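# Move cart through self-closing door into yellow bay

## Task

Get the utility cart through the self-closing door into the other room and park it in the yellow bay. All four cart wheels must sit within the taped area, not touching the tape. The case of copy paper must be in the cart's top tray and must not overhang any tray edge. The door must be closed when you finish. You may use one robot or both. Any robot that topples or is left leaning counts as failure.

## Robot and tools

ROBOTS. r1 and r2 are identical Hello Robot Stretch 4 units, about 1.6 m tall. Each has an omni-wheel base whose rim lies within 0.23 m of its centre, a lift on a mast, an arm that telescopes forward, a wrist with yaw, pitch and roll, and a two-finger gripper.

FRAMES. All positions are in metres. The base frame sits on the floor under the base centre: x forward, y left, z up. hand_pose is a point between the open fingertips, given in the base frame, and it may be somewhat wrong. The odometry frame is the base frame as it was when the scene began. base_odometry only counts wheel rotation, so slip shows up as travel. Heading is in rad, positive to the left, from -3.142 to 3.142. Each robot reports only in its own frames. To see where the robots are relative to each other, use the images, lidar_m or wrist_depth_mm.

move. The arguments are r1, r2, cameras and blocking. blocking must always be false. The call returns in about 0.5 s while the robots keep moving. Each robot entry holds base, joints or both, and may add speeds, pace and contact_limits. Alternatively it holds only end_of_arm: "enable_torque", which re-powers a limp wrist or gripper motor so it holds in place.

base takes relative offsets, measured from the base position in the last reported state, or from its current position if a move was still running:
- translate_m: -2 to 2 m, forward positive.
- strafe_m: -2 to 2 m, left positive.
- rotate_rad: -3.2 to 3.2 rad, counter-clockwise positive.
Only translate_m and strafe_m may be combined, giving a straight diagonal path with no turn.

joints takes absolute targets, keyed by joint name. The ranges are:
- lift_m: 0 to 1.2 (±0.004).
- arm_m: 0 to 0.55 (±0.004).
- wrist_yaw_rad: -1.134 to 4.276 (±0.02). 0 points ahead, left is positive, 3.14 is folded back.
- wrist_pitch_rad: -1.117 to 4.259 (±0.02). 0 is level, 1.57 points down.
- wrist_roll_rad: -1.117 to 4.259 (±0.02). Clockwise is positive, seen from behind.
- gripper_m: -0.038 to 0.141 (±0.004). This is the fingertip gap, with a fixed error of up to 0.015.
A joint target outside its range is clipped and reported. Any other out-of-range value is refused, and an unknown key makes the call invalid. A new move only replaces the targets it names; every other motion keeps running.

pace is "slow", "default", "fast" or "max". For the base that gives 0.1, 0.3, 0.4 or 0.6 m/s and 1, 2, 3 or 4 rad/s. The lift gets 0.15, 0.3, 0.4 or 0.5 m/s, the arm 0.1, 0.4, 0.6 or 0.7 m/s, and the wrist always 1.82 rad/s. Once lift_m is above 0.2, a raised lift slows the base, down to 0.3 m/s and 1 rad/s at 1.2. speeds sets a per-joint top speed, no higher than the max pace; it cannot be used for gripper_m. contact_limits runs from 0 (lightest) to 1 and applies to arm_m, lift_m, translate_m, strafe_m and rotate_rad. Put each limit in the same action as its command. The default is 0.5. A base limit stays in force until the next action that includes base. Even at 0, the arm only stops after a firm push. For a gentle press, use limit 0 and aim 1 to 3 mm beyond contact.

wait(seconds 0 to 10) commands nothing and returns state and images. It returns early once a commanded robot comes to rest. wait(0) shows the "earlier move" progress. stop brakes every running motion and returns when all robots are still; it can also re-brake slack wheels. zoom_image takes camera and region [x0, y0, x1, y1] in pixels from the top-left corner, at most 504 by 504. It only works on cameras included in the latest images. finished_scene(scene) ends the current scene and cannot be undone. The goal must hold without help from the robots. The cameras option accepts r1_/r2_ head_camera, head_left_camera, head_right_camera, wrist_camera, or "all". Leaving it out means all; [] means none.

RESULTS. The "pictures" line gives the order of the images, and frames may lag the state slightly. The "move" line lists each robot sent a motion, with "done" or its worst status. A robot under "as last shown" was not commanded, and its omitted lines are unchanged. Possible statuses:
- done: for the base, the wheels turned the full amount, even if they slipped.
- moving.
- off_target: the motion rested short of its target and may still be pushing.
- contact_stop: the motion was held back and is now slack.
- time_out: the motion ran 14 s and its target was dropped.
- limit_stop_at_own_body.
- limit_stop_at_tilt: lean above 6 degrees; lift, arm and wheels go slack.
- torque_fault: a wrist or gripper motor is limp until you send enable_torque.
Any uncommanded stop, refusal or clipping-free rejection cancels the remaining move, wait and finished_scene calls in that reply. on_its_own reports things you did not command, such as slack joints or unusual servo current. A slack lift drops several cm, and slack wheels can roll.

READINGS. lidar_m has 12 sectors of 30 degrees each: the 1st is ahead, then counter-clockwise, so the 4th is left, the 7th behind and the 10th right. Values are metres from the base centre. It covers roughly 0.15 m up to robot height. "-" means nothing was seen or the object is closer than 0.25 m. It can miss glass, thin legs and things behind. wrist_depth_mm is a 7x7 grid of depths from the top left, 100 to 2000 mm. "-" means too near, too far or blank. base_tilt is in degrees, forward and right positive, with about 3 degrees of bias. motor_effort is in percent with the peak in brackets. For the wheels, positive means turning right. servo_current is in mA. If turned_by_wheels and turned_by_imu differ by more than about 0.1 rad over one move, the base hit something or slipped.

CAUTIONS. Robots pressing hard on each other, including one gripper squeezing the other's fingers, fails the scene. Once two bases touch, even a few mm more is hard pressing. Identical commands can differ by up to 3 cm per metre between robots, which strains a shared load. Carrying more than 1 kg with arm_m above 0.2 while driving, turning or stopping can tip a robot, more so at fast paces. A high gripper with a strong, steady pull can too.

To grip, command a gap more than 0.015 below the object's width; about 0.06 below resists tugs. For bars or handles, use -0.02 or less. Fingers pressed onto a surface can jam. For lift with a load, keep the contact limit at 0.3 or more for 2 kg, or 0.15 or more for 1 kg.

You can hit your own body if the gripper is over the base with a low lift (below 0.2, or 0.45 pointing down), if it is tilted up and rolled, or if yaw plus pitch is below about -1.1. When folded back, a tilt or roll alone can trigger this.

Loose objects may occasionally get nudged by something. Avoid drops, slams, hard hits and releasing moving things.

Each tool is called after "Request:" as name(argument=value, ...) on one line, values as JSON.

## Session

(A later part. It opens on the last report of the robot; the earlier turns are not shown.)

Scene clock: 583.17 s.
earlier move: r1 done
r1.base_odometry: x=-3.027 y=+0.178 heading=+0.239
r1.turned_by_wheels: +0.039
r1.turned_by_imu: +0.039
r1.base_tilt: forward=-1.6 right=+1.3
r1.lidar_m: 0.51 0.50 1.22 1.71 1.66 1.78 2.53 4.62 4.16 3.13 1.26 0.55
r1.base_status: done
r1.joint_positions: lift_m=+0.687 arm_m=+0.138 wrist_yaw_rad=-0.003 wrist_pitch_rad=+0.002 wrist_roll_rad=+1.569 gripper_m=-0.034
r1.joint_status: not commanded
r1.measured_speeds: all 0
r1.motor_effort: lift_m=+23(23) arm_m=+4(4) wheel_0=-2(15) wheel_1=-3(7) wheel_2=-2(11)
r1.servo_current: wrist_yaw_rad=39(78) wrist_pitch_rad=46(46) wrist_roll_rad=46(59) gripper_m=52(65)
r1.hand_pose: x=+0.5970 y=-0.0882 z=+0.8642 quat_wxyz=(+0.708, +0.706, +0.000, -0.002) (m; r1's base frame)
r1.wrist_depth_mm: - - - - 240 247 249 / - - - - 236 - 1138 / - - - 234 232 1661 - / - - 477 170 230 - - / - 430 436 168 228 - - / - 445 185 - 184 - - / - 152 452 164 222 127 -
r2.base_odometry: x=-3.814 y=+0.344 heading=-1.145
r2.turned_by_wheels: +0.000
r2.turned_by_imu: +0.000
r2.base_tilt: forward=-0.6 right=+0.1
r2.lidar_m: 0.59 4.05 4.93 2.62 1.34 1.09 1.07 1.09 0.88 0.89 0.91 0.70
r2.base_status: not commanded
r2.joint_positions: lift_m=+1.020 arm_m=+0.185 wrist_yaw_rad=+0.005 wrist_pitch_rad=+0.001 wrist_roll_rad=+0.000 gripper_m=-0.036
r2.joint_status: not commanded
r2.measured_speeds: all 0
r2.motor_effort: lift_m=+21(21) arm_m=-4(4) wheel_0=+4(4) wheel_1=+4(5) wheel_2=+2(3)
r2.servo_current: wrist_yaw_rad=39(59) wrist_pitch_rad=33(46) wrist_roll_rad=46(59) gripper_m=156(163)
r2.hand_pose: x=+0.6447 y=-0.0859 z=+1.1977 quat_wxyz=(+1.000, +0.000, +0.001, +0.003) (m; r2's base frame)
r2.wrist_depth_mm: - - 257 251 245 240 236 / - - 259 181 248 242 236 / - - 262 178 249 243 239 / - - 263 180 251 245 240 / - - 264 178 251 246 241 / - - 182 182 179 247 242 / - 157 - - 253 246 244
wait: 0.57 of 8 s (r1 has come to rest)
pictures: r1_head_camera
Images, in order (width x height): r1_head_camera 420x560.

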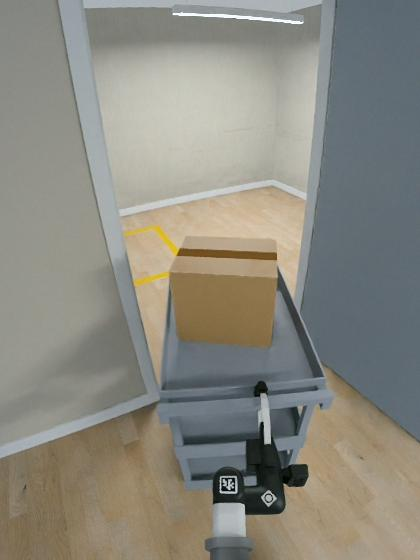

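Request:
move(r1={"base":{"strafe_m":0.12},"pace":"slow"}, blocking=false, cameras=[])

Request:
wait(seconds=8, cameras=[])

Request:
move(r1={"base":{"translate_m":0.25,"strafe_m":-0.02},"pace":"slow"}, blocking=false, cameras=[])

Request:
wait(seconds=8, cameras=["r1_head_camera","r1_head_left_camera"])

Scene clock: 591.77 s.
move: r1 moving
r1.base_odometry: x=-3.031 y=+0.192 heading=+0.238
r1.turned_by_wheels: -0.001
r1.turned_by_imu: -0.001
r1.base_tilt: forward=-1.6 right=+1.3
r1.lidar_m: 0.49 0.52 1.21 1.71 1.66 1.77 2.50 4.64 4.20 3.18 1.29 0.57
r1.base_status: strafe_m moving
r1.joint_positions: lift_m=+0.687 arm_m=+0.138 wrist_yaw_rad=-0.003 wrist_pitch_rad=+0.002 wrist_roll_rad=+1.569 gripper_m=-0.034
r1.joint_status: not commanded
r1.measured_speeds: translate_m=+0.000 strafe_m=+0.056 rotate_rad=-0.002 lift_m=+0.000 arm_m=+0.000 wrist_yaw_rad=+0.000 wrist_pitch_rad=+0.000 wrist_roll_rad=+0.000
r1.motor_effort: lift_m=+23(24) arm_m=+2(4) wheel_0=-13(13) wheel_1=+4(6) wheel_2=+1(2)
r1.servo_current: wrist_yaw_rad=65(72) wrist_pitch_rad=46(52) wrist_roll_rad=33(52) gripper_m=52(59)
r1.hand_pose: x=+0.5971 y=-0.0882 z=+0.8642 quat_wxyz=(+0.708, +0.706, +0.000, -0.002) (m; r1's base frame)
r1.wrist_depth_mm: - - - - 247 254 255 / - - - - 242 - 1138 / - - - 178 237 1661 - / - - 535 174 234 - - / - 433 430 171 231 - - / - 439 189 186 182 - - / - 153 445 147 221 135 -
r2: as last shown
r2.lidar_m: 0.59 4.08 4.97 2.62 1.32 1.08 1.07 1.12 0.89 0.90 0.93 0.68
r2.motor_effort: lift_m=+21(21) arm_m=-4(4) wheel_0=+4(4) wheel_1=+5(5) wheel_2=+2(3)
r2.servo_current: wrist_yaw_rad=46(72) wrist_pitch_rad=39(39) wrist_roll_rad=52(59) gripper_m=156(156)
r2.wrist_depth_mm: - - 257 251 246 240 236 / - - 259 181 248 242 237 / - - 263 178 250 242 238 / - - 263 180 251 244 240 / - - 264 178 252 246 241 / - - 182 182 179 247 243 / - 158 - - 253 246 245
pictures: none
No camera images: "cameras" was empty.

Scene clock: 593.60 s.
earlier move: r1 done
r1.base_odometry: x=-3.055 y=+0.295 heading=+0.238
r1.turned_by_wheels: +0.000
r1.turned_by_imu: +0.000
r1.base_tilt: forward=-1.6 right=+1.3
r1.lidar_m: 0.51 0.55 1.16 1.62 1.56 1.66 2.39 4.68 4.32 3.23 1.35 0.55
r1.base_status: done
r1.joint_positions: lift_m=+0.687 arm_m=+0.138 wrist_yaw_rad=-0.005 wrist_pitch_rad=+0.002 wrist_roll_rad=+1.569 gripper_m=-0.034
r1.joint_status: not commanded
r1.measured_speeds: all 0
r1.motor_effort: lift_m=+23(24) arm_m=-3(4) wheel_0=-9(16) wheel_1=-1(6) wheel_2=-4(5)
r1.servo_current: wrist_yaw_rad=46(72) wrist_pitch_rad=46(52) wrist_roll_rad=52(65) gripper_m=59(65)
r1.hand_pose: x=+0.5969 y=-0.0888 z=+0.8642 quat_wxyz=(+0.708, +0.706, -0.001, -0.002) (m; r1's base frame)
r1.wrist_depth_mm: - - - - 225 236 254 / - - - - 226 1576 1182 / - - - 530 225 - - / - 427 430 166 226 - - / - 439 439 166 226 - - / - 452 185 186 182 - - / - 153 473 148 227 126 -
r2.base_odometry: x=-3.814 y=+0.344 heading=-1.145
r2.turned_by_wheels: +0.000
r2.turned_by_imu: +0.000
r2.base_tilt: forward=-0.6 right=+0.1
r2.lidar_m: 0.62 4.06 4.95 2.62 1.34 1.08 1.07 1.10 0.88 0.87 0.93 0.70
r2.base_status: not commanded
r2.joint_positions: lift_m=+1.020 arm_m=+0.185 wrist_yaw_rad=+0.005 wrist_pitch_rad=+0.001 wrist_roll_rad=+0.000 gripper_m=-0.036
r2.joint_status: not commanded
r2.measured_speeds: all 0
r2.motor_effort: lift_m=+21(21) arm_m=-4(4) wheel_0=+4(4) wheel_1=+5(5) wheel_2=+2(3)
r2.servo_current: wrist_yaw_rad=52(72) wrist_pitch_rad=39(46) wrist_roll_rad=52(59) gripper_m=156(163)
r2.hand_pose: x=+0.6447 y=-0.0860 z=+1.1977 quat_wxyz=(+1.000, +0.000, +0.001, +0.003) (m; r2's base frame)
r2.wrist_depth_mm: - - 257 251 246 239 236 / - - 259 180 247 242 237 / - - 262 178 249 243 237 / - - 263 179 251 244 240 / - - 265 178 252 246 242 / - - 182 182 180 247 243 / - 158 - - 254 247 244
wait: 1.83 of 8 s (r1 has come to rest)
pictures: none
No camera images: "cameras" was empty.

Scene clock: 594.10 s.
move: r1 moving
r1.base_odometry: x=-3.043 y=+0.297 heading=+0.238
r1.turned_by_wheels: +0.000
r1.turned_by_imu: +0.000
r1.base_tilt: forward=-1.6 right=+1.3
r1.lidar_m: 0.51 0.57 1.17 1.64 1.57 1.66 2.41 4.69 4.31 3.26 1.33 0.56
r1.base_status: translate_m moving; strafe_m moving
r1.joint_positions: lift_m=+0.687 arm_m=+0.138 wrist_yaw_rad=-0.005 wrist_pitch_rad=+0.002 wrist_roll_rad=+1.569 gripper_m=-0.034
r1.joint_status: not commanded
r1.measured_speeds: translate_m=+0.048 strafe_m=-0.003 rotate_rad=+0.003 lift_m=+0.000 arm_m=+0.000 wrist_yaw_rad=+0.000 wrist_pitch_rad=+0.000 wrist_roll_rad=+0.000
r1.motor_effort: lift_m=+23(23) arm_m=+4(4) wheel_0=+2(8) wheel_1=+3(5) wheel_2=-12(14)
r1.servo_current: wrist_yaw_rad=52(65) wrist_pitch_rad=46(46) wrist_roll_rad=46(59) gripper_m=59(65)
r1.hand_pose: x=+0.5968 y=-0.0888 z=+0.8642 quat_wxyz=(+0.708, +0.706, -0.001, -0.002) (m; r1's base frame)
r1.wrist_depth_mm: - - - - 224 237 254 / - - - - 225 1661 1182 / - - - 544 224 - - / - 427 424 165 226 - - / - 439 439 164 225 - - / - 455 186 - 183 - - / - 154 469 165 225 127 -
r2: as last shown
r2.base_tilt: forward=-0.7 right=+0.0
r2.lidar_m: 0.60 4.08 4.98 2.61 1.34 1.08 1.05 1.12 0.91 0.89 0.93 0.71
r2.motor_effort: lift_m=+21(21) arm_m=-4(4) wheel_0=+4(4) wheel_1=+4(5) wheel_2=+2(2)
r2.servo_current: wrist_yaw_rad=46(59) wrist_pitch_rad=46(46) wrist_roll_rad=39(52) gripper_m=150(156)
r2.wrist_depth_mm: - - 257 252 246 240 236 / - - 259 181 248 242 236 / - - 263 178 250 242 239 / - - 263 180 250 245 239 / - - 264 178 252 246 242 / - - 182 182 179 247 243 / - 157 - - 254 246 245
pictures: none
No camera images: "cameras" was empty.

Scene clock: 597.40 s.
earlier move: r1 done
r1.base_odometry: x=-2.808 y=+0.334 heading=+0.238
r1.turned_by_wheels: +0.001
r1.turned_by_imu: +0.000
r1.base_tilt: forward=-1.6 right=+1.2
r1.lidar_m: 0.49 0.48 0.94 1.37 1.68 1.78 2.57 4.90 4.14 3.12 1.20 0.58
r1.base_status: done
r1.joint_positions: lift_m=+0.687 arm_m=+0.138 wrist_yaw_rad=-0.003 wrist_pitch_rad=+0.002 wrist_roll_rad=+1.569 gripper_m=-0.034
r1.joint_status: not commanded
r1.measured_speeds: all 0
r1.motor_effort: lift_m=+23(24) arm_m=+4(4) wheel_0=+5(10) wheel_1=+4(8) wheel_2=-4(14)
r1.servo_current: wrist_yaw_rad=39(72) wrist_pitch_rad=39(46) wrist_roll_rad=52(65) gripper_m=59(65)
r1.hand_pose: x=+0.5970 y=-0.0882 z=+0.8642 quat_wxyz=(+0.708, +0.706, +0.000, -0.002) (m; r1's base frame)
r1.wrist_depth_mm: - - - - 270 - - / - - - 265 262 289 287 / - - - - 251 1756 1255 / - - - - 242 1708 - / - 430 433 175 234 - - / - 430 430 186 182 - - / - 153 427 145 216 135 -
r2.base_odometry: x=-3.814 y=+0.344 heading=-1.145
r2.turned_by_wheels: +0.000
r2.turned_by_imu: +0.000
r2.base_tilt: forward=-0.6 right=+0.0
r2.lidar_m: 0.57 4.07 4.93 2.65 1.34 1.08 1.07 1.11 0.88 0.88 0.93 0.70
r2.base_status: not commanded
r2.joint_positions: lift_m=+1.020 arm_m=+0.185 wrist_yaw_rad=+0.005 wrist_pitch_rad=+0.001 wrist_roll_rad=+0.000 gripper_m=-0.036
r2.joint_status: not commanded
r2.measured_speeds: all 0
r2.motor_effort: lift_m=+21(21) arm_m=-4(4) wheel_0=+4(5) wheel_1=+4(5) wheel_2=+2(3)
r2.servo_current: wrist_yaw_rad=52(65) wrist_pitch_rad=39(46) wrist_roll_rad=52(65) gripper_m=156(163)
r2.hand_pose: x=+0.6447 y=-0.0860 z=+1.1977 quat_wxyz=(+1.000, +0.000, +0.001, +0.003) (m; r2's base frame)
r2.wrist_depth_mm: - - 257 251 245 240 236 / - - 258 181 247 242 237 / - - 262 178 249 243 237 / - - 264 180 252 244 241 / - - 265 178 253 247 241 / - - 182 182 179 247 244 / - 158 - - 253 246 245
wait: 3.30 of 8 s (r1 has come to rest)
pictures: r1_head_camera, r1_head_left_camera
Images, in order (width x height): r1_head_camera 420x560, r1_head_left_camera 420x672.

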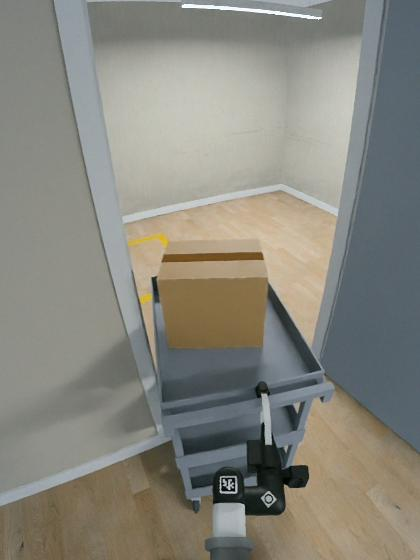

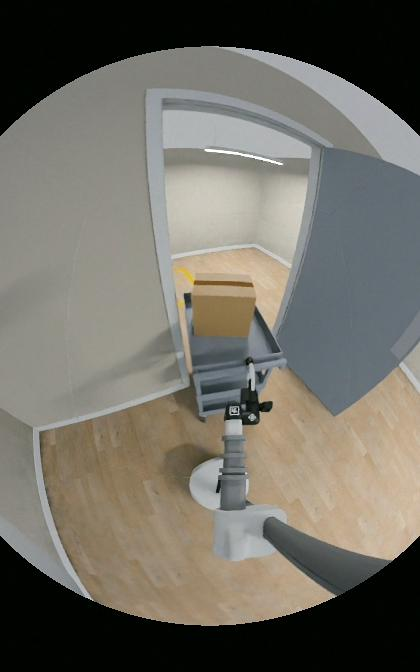

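Request:
move(r1={"base":{"translate_m":-0.22,"strafe_m":-0.03},"pace":"slow"}, blocking=false, cameras=[])

Request:
wait(seconds=8, cameras=["r1_head_camera"])

Request:
move(r1={"base":{"strafe_m":0.15},"pace":"slow"}, blocking=false, cameras=[])

Request:
wait(seconds=8, cameras=["r1_head_camera"])

Scene clock: 610.83 s.
move: r1 moving
r1.base_odometry: x=-2.819 y=+0.329 heading=+0.238
r1.turned_by_wheels: -0.001
r1.turned_by_imu: -0.001
r1.base_tilt: forward=-1.6 right=+1.3
r1.lidar_m: 0.48 0.50 0.94 1.38 1.68 1.77 2.55 4.87 4.13 3.11 1.19 0.56
r1.base_status: translate_m moving; strafe_m moving
r1.joint_positions: lift_m=+0.687 arm_m=+0.138 wrist_yaw_rad=-0.003 wrist_pitch_rad=+0.002 wrist_roll_rad=+1.569 gripper_m=-0.034
r1.joint_status: not commanded
r1.measured_speeds: translate_m=-0.049 strafe_m=-0.007 rotate_rad=+0.000 lift_m=+0.000 arm_m=+0.000 wrist_yaw_rad=+0.002 wrist_pitch_rad=+0.000 wrist_roll_rad=+0.000
r1.motor_effort: lift_m=+23(23) arm_m=+1(4) wheel_0=-8(8) wheel_1=-6(8) wheel_2=+8(8)
r1.servo_current: wrist_yaw_rad=65(65) wrist_pitch_rad=46(52) wrist_roll_rad=46(78) gripper_m=59(59)
r1.hand_pose: x=+0.5971 y=-0.0882 z=+0.8642 quat_wxyz=(+0.708, +0.706, +0.000, -0.002) (m; r1's base frame)
r1.wrist_depth_mm: - - - - 264 270 - / - - - 256 256 1464 1205 / - - - 249 248 1808 - / - - - 473 239 - - / - 427 430 174 235 - - / - 430 209 184 182 - - / - 153 433 163 219 126 -
r2: as last shown
r2.lidar_m: 0.59 4.06 4.97 2.63 1.34 1.08 1.06 1.12 0.89 0.89 0.96 0.69
r2.motor_effort: lift_m=+21(21) arm_m=-4(4) wheel_0=+4(4) wheel_1=+4(5) wheel_2=+2(3)
r2.servo_current: wrist_yaw_rad=52(65) wrist_pitch_rad=39(46) wrist_roll_rad=52(65) gripper_m=150(156)
r2.wrist_depth_mm: - - 258 252 246 239 236 / - - 260 181 248 242 237 / - - 260 179 248 243 238 / - - 263 180 250 245 240 / - - 266 178 252 246 242 / - - 181 182 179 247 243 / - 157 - - 254 245 245
pictures: none
No camera images: "cameras" was empty.

Scene clock: 613.83 s.
earlier move: r1 done
r1.base_odometry: x=-3.015 y=+0.253 heading=+0.238
r1.turned_by_wheels: +0.000
r1.turned_by_imu: +0.000
r1.base_tilt: forward=-1.6 right=+1.2
r1.lidar_m: 0.52 0.53 1.16 1.67 1.61 1.70 2.42 4.69 4.23 3.16 1.30 0.56
r1.base_status: done
r1.joint_positions: lift_m=+0.687 arm_m=+0.138 wrist_yaw_rad=+0.001 wrist_pitch_rad=+0.002 wrist_roll_rad=+1.569 gripper_m=-0.034
r1.joint_status: not commanded
r1.measured_speeds: all 0
r1.motor_effort: lift_m=+23(24) arm_m=-4(4) wheel_0=-3(9) wheel_1=-5(9) wheel_2=+5(10)
r1.servo_current: wrist_yaw_rad=65(72) wrist_pitch_rad=39(52) wrist_roll_rad=52(78) gripper_m=59(65)
r1.hand_pose: x=+0.5974 y=-0.0872 z=+0.8642 quat_wxyz=(+0.708, +0.706, +0.001, +0.000) (m; r1's base frame)
r1.wrist_depth_mm: - - - - 229 237 238 / - - - 229 229 1576 1229 / - - - 229 229 - - / - 433 430 168 229 - - / - 436 436 168 229 - - / - 449 185 184 228 - - / - 153 469 150 228 135 -
r2.base_odometry: x=-3.814 y=+0.344 heading=-1.145
r2.turned_by_wheels: +0.000
r2.turned_by_imu: +0.000
r2.base_tilt: forward=-0.6 right=+0.1
r2.lidar_m: 0.58 4.09 4.94 2.60 1.33 1.08 1.05 1.12 0.91 0.89 0.92 0.69
r2.base_status: not commanded
r2.joint_positions: lift_m=+1.020 arm_m=+0.185 wrist_yaw_rad=+0.005 wrist_pitch_rad=+0.001 wrist_roll_rad=+0.000 gripper_m=-0.036
r2.joint_status: not commanded
r2.measured_speeds: all 0
r2.motor_effort: lift_m=+21(21) arm_m=-4(4) wheel_0=+4(5) wheel_1=+4(5) wheel_2=+2(3)
r2.servo_current: wrist_yaw_rad=52(65) wrist_pitch_rad=39(46) wrist_roll_rad=46(65) gripper_m=143(163)
r2.hand_pose: x=+0.6447 y=-0.0860 z=+1.1977 quat_wxyz=(+1.000, +0.000, +0.001, +0.003) (m; r2's base frame)
r2.wrist_depth_mm: - - 257 251 247 240 236 / - - 259 181 247 242 237 / - - 260 178 250 242 238 / - - 263 180 250 245 240 / - - 264 177 252 246 241 / - - 182 182 179 247 242 / - 157 - - 254 246 244
wait: 3.00 of 8 s (r1 has come to rest)
pictures: r1_head_camera
Images, in order (width x height): r1_head_camera 420x560.

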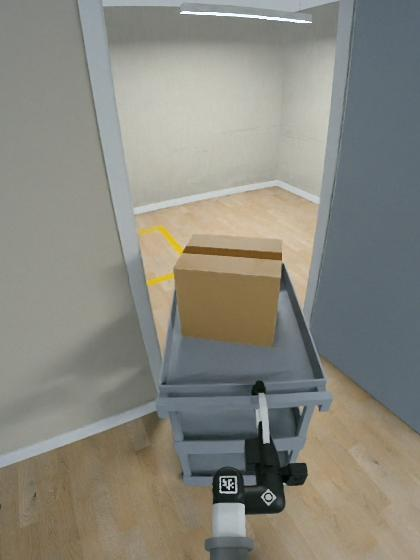

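Scene clock: 614.33 s.
move: r1 moving
r1.base_odometry: x=-3.018 y=+0.267 heading=+0.238
r1.turned_by_wheels: +0.000
r1.turned_by_imu: +0.000
r1.base_tilt: forward=-1.5 right=+1.3
r1.lidar_m: 0.51 0.54 1.15 1.65 1.59 1.70 2.41 4.68 4.27 3.23 1.31 0.55
r1.base_status: strafe_m moving
r1.joint_positions: lift_m=+0.687 arm_m=+0.138 wrist_yaw_rad=+0.001 wrist_pitch_rad=+0.002 wrist_roll_rad=+1.569 gripper_m=-0.034
r1.joint_status: not commanded
r1.measured_speeds: translate_m=+0.000 strafe_m=+0.056 rotate_rad=-0.002 lift_m=+0.000 arm_m=+0.000 wrist_yaw_rad=+0.000 wrist_pitch_rad=+0.000 wrist_roll_rad=+0.000
r1.motor_effort: lift_m=+23(24) arm_m=-3(4) wheel_0=-7(11) wheel_1=+5(5) wheel_2=+1(4)
r1.servo_current: wrist_yaw_rad=52(72) wrist_pitch_rad=39(46) wrist_roll_rad=33(65) gripper_m=52(65)
r1.hand_pose: x=+0.5974 y=-0.0872 z=+0.8642 quat_wxyz=(+0.708, +0.706, +0.001, +0.000) (m; r1's base frame)
r1.wrist_depth_mm: - - - - 235 244 243 / - - - - 233 1618 1160 / - - - - 231 820 - / - 430 430 170 232 - - / - 439 439 169 229 - - / - 455 189 185 228 - - / - 153 462 150 227 126 -
r2: as last shown
r2.base_tilt: forward=-0.6 right=+0.0
r2.lidar_m: 0.58 4.05 4.96 2.62 1.35 1.08 1.08 1.14 0.90 0.89 0.95 0.68
r2.motor_effort: lift_m=+21(21) arm_m=-3(4) wheel_0=+4(4) wheel_1=+5(5) wheel_2=+2(2)
r2.servo_current: wrist_yaw_rad=59(59) wrist_pitch_rad=39(46) wrist_roll_rad=46(59) gripper_m=156(163)
r2.wrist_depth_mm: - - 258 251 246 240 236 / - - 259 180 247 241 237 / - - 260 178 248 243 238 / - - 263 180 249 245 240 / - - 265 178 252 245 242 / - - 182 182 179 247 244 / - 157 - - 255 246 244
pictures: none
No camera images: "cameras" was empty.

Scene clock: 616.47 s.
earlier move: r1 done
r1.base_odometry: x=-3.050 y=+0.399 heading=+0.237
r1.turned_by_wheels: -0.001
r1.turned_by_imu: -0.001
r1.base_tilt: forward=-1.6 right=+1.3
r1.lidar_m: 0.51 0.56 1.09 1.54 1.47 1.56 2.27 4.74 4.42 3.34 1.42 0.51
r1.base_status: done
r1.joint_positions: lift_m=+0.687 arm_m=+0.138 wrist_yaw_rad=-0.005 wrist_pitch_rad=+0.002 wrist_roll_rad=+1.569 gripper_m=-0.034
r1.joint_status: not commanded
r1.measured_speeds: all 0
r1.motor_effort: lift_m=+23(24) arm_m=-4(4) wheel_0=-8(15) wheel_1=+0(5) wheel_2=-5(6)
r1.servo_current: wrist_yaw_rad=52(72) wrist_pitch_rad=39(52) wrist_roll_rad=46(65) gripper_m=59(65)
r1.hand_pose: x=+0.5969 y=-0.0888 z=+0.8642 quat_wxyz=(+0.708, +0.706, -0.001, -0.002) (m; r1's base frame)
r1.wrist_depth_mm: - - - - 211 - 1160 / - - - - 216 1537 - / - - 488 415 219 - - / - 427 421 161 221 - - / - 449 449 163 224 - - / - 480 184 184 183 - - / - 153 488 148 232 135 -
r2.base_odometry: x=-3.814 y=+0.344 heading=-1.145
r2.turned_by_wheels: +0.000
r2.turned_by_imu: +0.000
r2.base_tilt: forward=-0.6 right=+0.1
r2.lidar_m: 0.60 4.06 4.95 2.62 1.33 1.08 1.06 1.09 0.90 0.89 0.93 0.70
r2.base_status: not commanded
r2.joint_positions: lift_m=+1.020 arm_m=+0.185 wrist_yaw_rad=+0.005 wrist_pitch_rad=+0.001 wrist_roll_rad=+0.000 gripper_m=-0.036
r2.joint_status: not commanded
r2.measured_speeds: all 0
r2.motor_effort: lift_m=+21(21) arm_m=-4(4) wheel_0=+3(4) wheel_1=+5(5) wheel_2=+2(3)
r2.servo_current: wrist_yaw_rad=39(65) wrist_pitch_rad=39(46) wrist_roll_rad=46(59) gripper_m=156(163)
r2.hand_pose: x=+0.6447 y=-0.0860 z=+1.1977 quat_wxyz=(+1.000, +0.000, +0.001, +0.003) (m; r2's base frame)
r2.wrist_depth_mm: - - 257 252 246 240 236 / - - 259 180 248 241 237 / - - 262 178 249 243 238 / - - 263 180 249 244 240 / - - 264 178 252 245 241 / - - 182 182 179 246 244 / - 157 - - 254 247 244
wait: 2.13 of 8 s (r1 has come to rest)
pictures: r1_head_camera
Images, in order (width x height): r1_head_camera 420x560.

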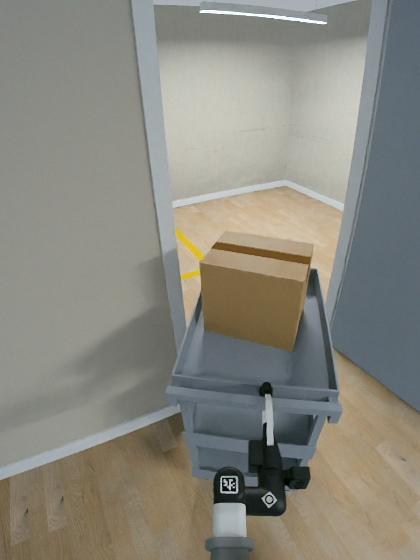

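Request:
move(r1={"base":{"translate_m":0.3,"strafe_m":0.0},"pace":"slow"}, blocking=false, cameras=[])

Request:
wait(seconds=8, cameras=["r1_head_camera"])

Scene clock: 622.37 s.
move: r1 moving
r1.base_odometry: x=-3.038 y=+0.402 heading=+0.237
r1.turned_by_wheels: +0.000
r1.turned_by_imu: +0.000
r1.base_tilt: forward=-1.6 right=+1.3
r1.lidar_m: 0.53 0.59 1.08 1.54 1.50 1.57 2.30 4.74 4.42 3.35 1.40 0.53
r1.base_status: translate_m moving; strafe_m moving
r1.joint_positions: lift_m=+0.687 arm_m=+0.138 wrist_yaw_rad=-0.005 wrist_pitch_rad=+0.002 wrist_roll_rad=+1.569 gripper_m=-0.034
r1.joint_status: not commanded
r1.measured_speeds: translate_m=+0.048 strafe_m=+0.000 rotate_rad=+0.000 lift_m=+0.000 arm_m=+0.000 wrist_yaw_rad=+0.000 wrist_pitch_rad=+0.000 wrist_roll_rad=+0.000
r1.motor_effort: lift_m=+23(23) arm_m=+4(4) wheel_0=+6(6) wheel_1=+6(6) wheel_2=-13(13)
r1.servo_current: wrist_yaw_rad=46(52) wrist_pitch_rad=46(52) wrist_roll_rad=59(59) gripper_m=59(59)
r1.hand_pose: x=+0.5968 y=-0.0888 z=+0.8642 quat_wxyz=(+0.708, +0.706, -0.001, -0.002) (m; r1's base frame)
r1.wrist_depth_mm: - - - - 209 - 1160 / - - - 154 212 1537 - / - - 500 156 216 - - / - 424 427 158 218 - - / - 442 442 160 222 - - / - 477 186 164 182 - - / - 154 496 145 229 128 -
r2: as last shown
r2.base_tilt: forward=-0.6 right=+0.0
r2.lidar_m: 0.56 4.04 4.95 2.61 1.33 1.09 1.07 1.12 0.90 0.88 0.91 0.70
r2.motor_effort: lift_m=+21(21) arm_m=-4(4) wheel_0=+4(4) wheel_1=+4(5) wheel_2=+2(2)
r2.servo_current: wrist_yaw_rad=59(65) wrist_pitch_rad=39(46) wrist_roll_rad=46(59) gripper_m=156(163)
r2.wrist_depth_mm: - - 256 252 245 240 236 / - - 259 181 248 242 237 / - - 262 178 250 243 238 / - - 263 180 251 244 239 / - - 265 178 252 247 241 / - - 182 182 180 247 243 / - 158 - - 254 245 244
pictures: none
No camera images: "cameras" was empty.

Scene clock: 626.13 s.
earlier move: r1 done
r1.base_odometry: x=-2.758 y=+0.469 heading=+0.235
r1.turned_by_wheels: -0.002
r1.turned_by_imu: -0.005
r1.base_tilt: forward=-1.6 right=+1.3
r1.lidar_m: 0.48 0.77 0.83 1.17 1.62 1.71 2.45 5.03 4.27 3.21 1.26 0.58
r1.base_status: done
r1.joint_positions: lift_m=+0.687 arm_m=+0.138 wrist_yaw_rad=-0.015 wrist_pitch_rad=+0.002 wrist_roll_rad=+1.569 gripper_m=-0.034
r1.joint_status: not commanded
r1.measured_speeds: all 0
r1.motor_effort: lift_m=+24(24) arm_m=+4(4) wheel_0=-9(12) wheel_1=-1(7) wheel_2=-15(19)
r1.servo_current: wrist_yaw_rad=91(98) wrist_pitch_rad=46(52) wrist_roll_rad=59(72) gripper_m=59(65)
r1.hand_pose: x=+0.5959 y=-0.0918 z=+0.8642 quat_wxyz=(+0.708, +0.706, -0.005, -0.006) (m; r1's base frame)
r1.wrist_depth_mm: - - - - 279 286 286 / - - - - 259 1808 1229 / - - - - 250 1808 - / - - - 439 239 - - / - 436 433 207 230 - - / - 433 185 166 180 - - / - 152 427 139 213 129 -
r2.base_odometry: x=-3.814 y=+0.344 heading=-1.145
r2.turned_by_wheels: +0.000
r2.turned_by_imu: +0.001
r2.base_tilt: forward=-0.6 right=+0.0
r2.lidar_m: 0.59 4.06 4.96 2.58 1.32 1.07 1.07 1.14 0.90 0.89 0.93 0.71
r2.base_status: not commanded
r2.joint_positions: lift_m=+1.020 arm_m=+0.185 wrist_yaw_rad=+0.005 wrist_pitch_rad=+0.001 wrist_roll_rad=+0.000 gripper_m=-0.036
r2.joint_status: not commanded
r2.measured_speeds: all 0
r2.motor_effort: lift_m=+21(21) arm_m=-4(4) wheel_0=+4(4) wheel_1=+5(5) wheel_2=+2(3)
r2.servo_current: wrist_yaw_rad=46(65) wrist_pitch_rad=39(46) wrist_roll_rad=39(65) gripper_m=150(163)
r2.hand_pose: x=+0.6447 y=-0.0860 z=+1.1977 quat_wxyz=(+1.000, +0.000, +0.001, +0.003) (m; r2's base frame)
r2.wrist_depth_mm: - - 258 251 245 240 236 / - - 260 181 247 242 236 / - - 260 178 249 244 239 / - - 263 180 251 244 240 / - - 265 178 251 246 241 / - - 182 182 179 247 244 / - 157 - - 254 246 243
wait: 3.77 of 8 s (r1 has come to rest)
pictures: r1_head_camera
Images, in order (width x height): r1_head_camera 420x560.

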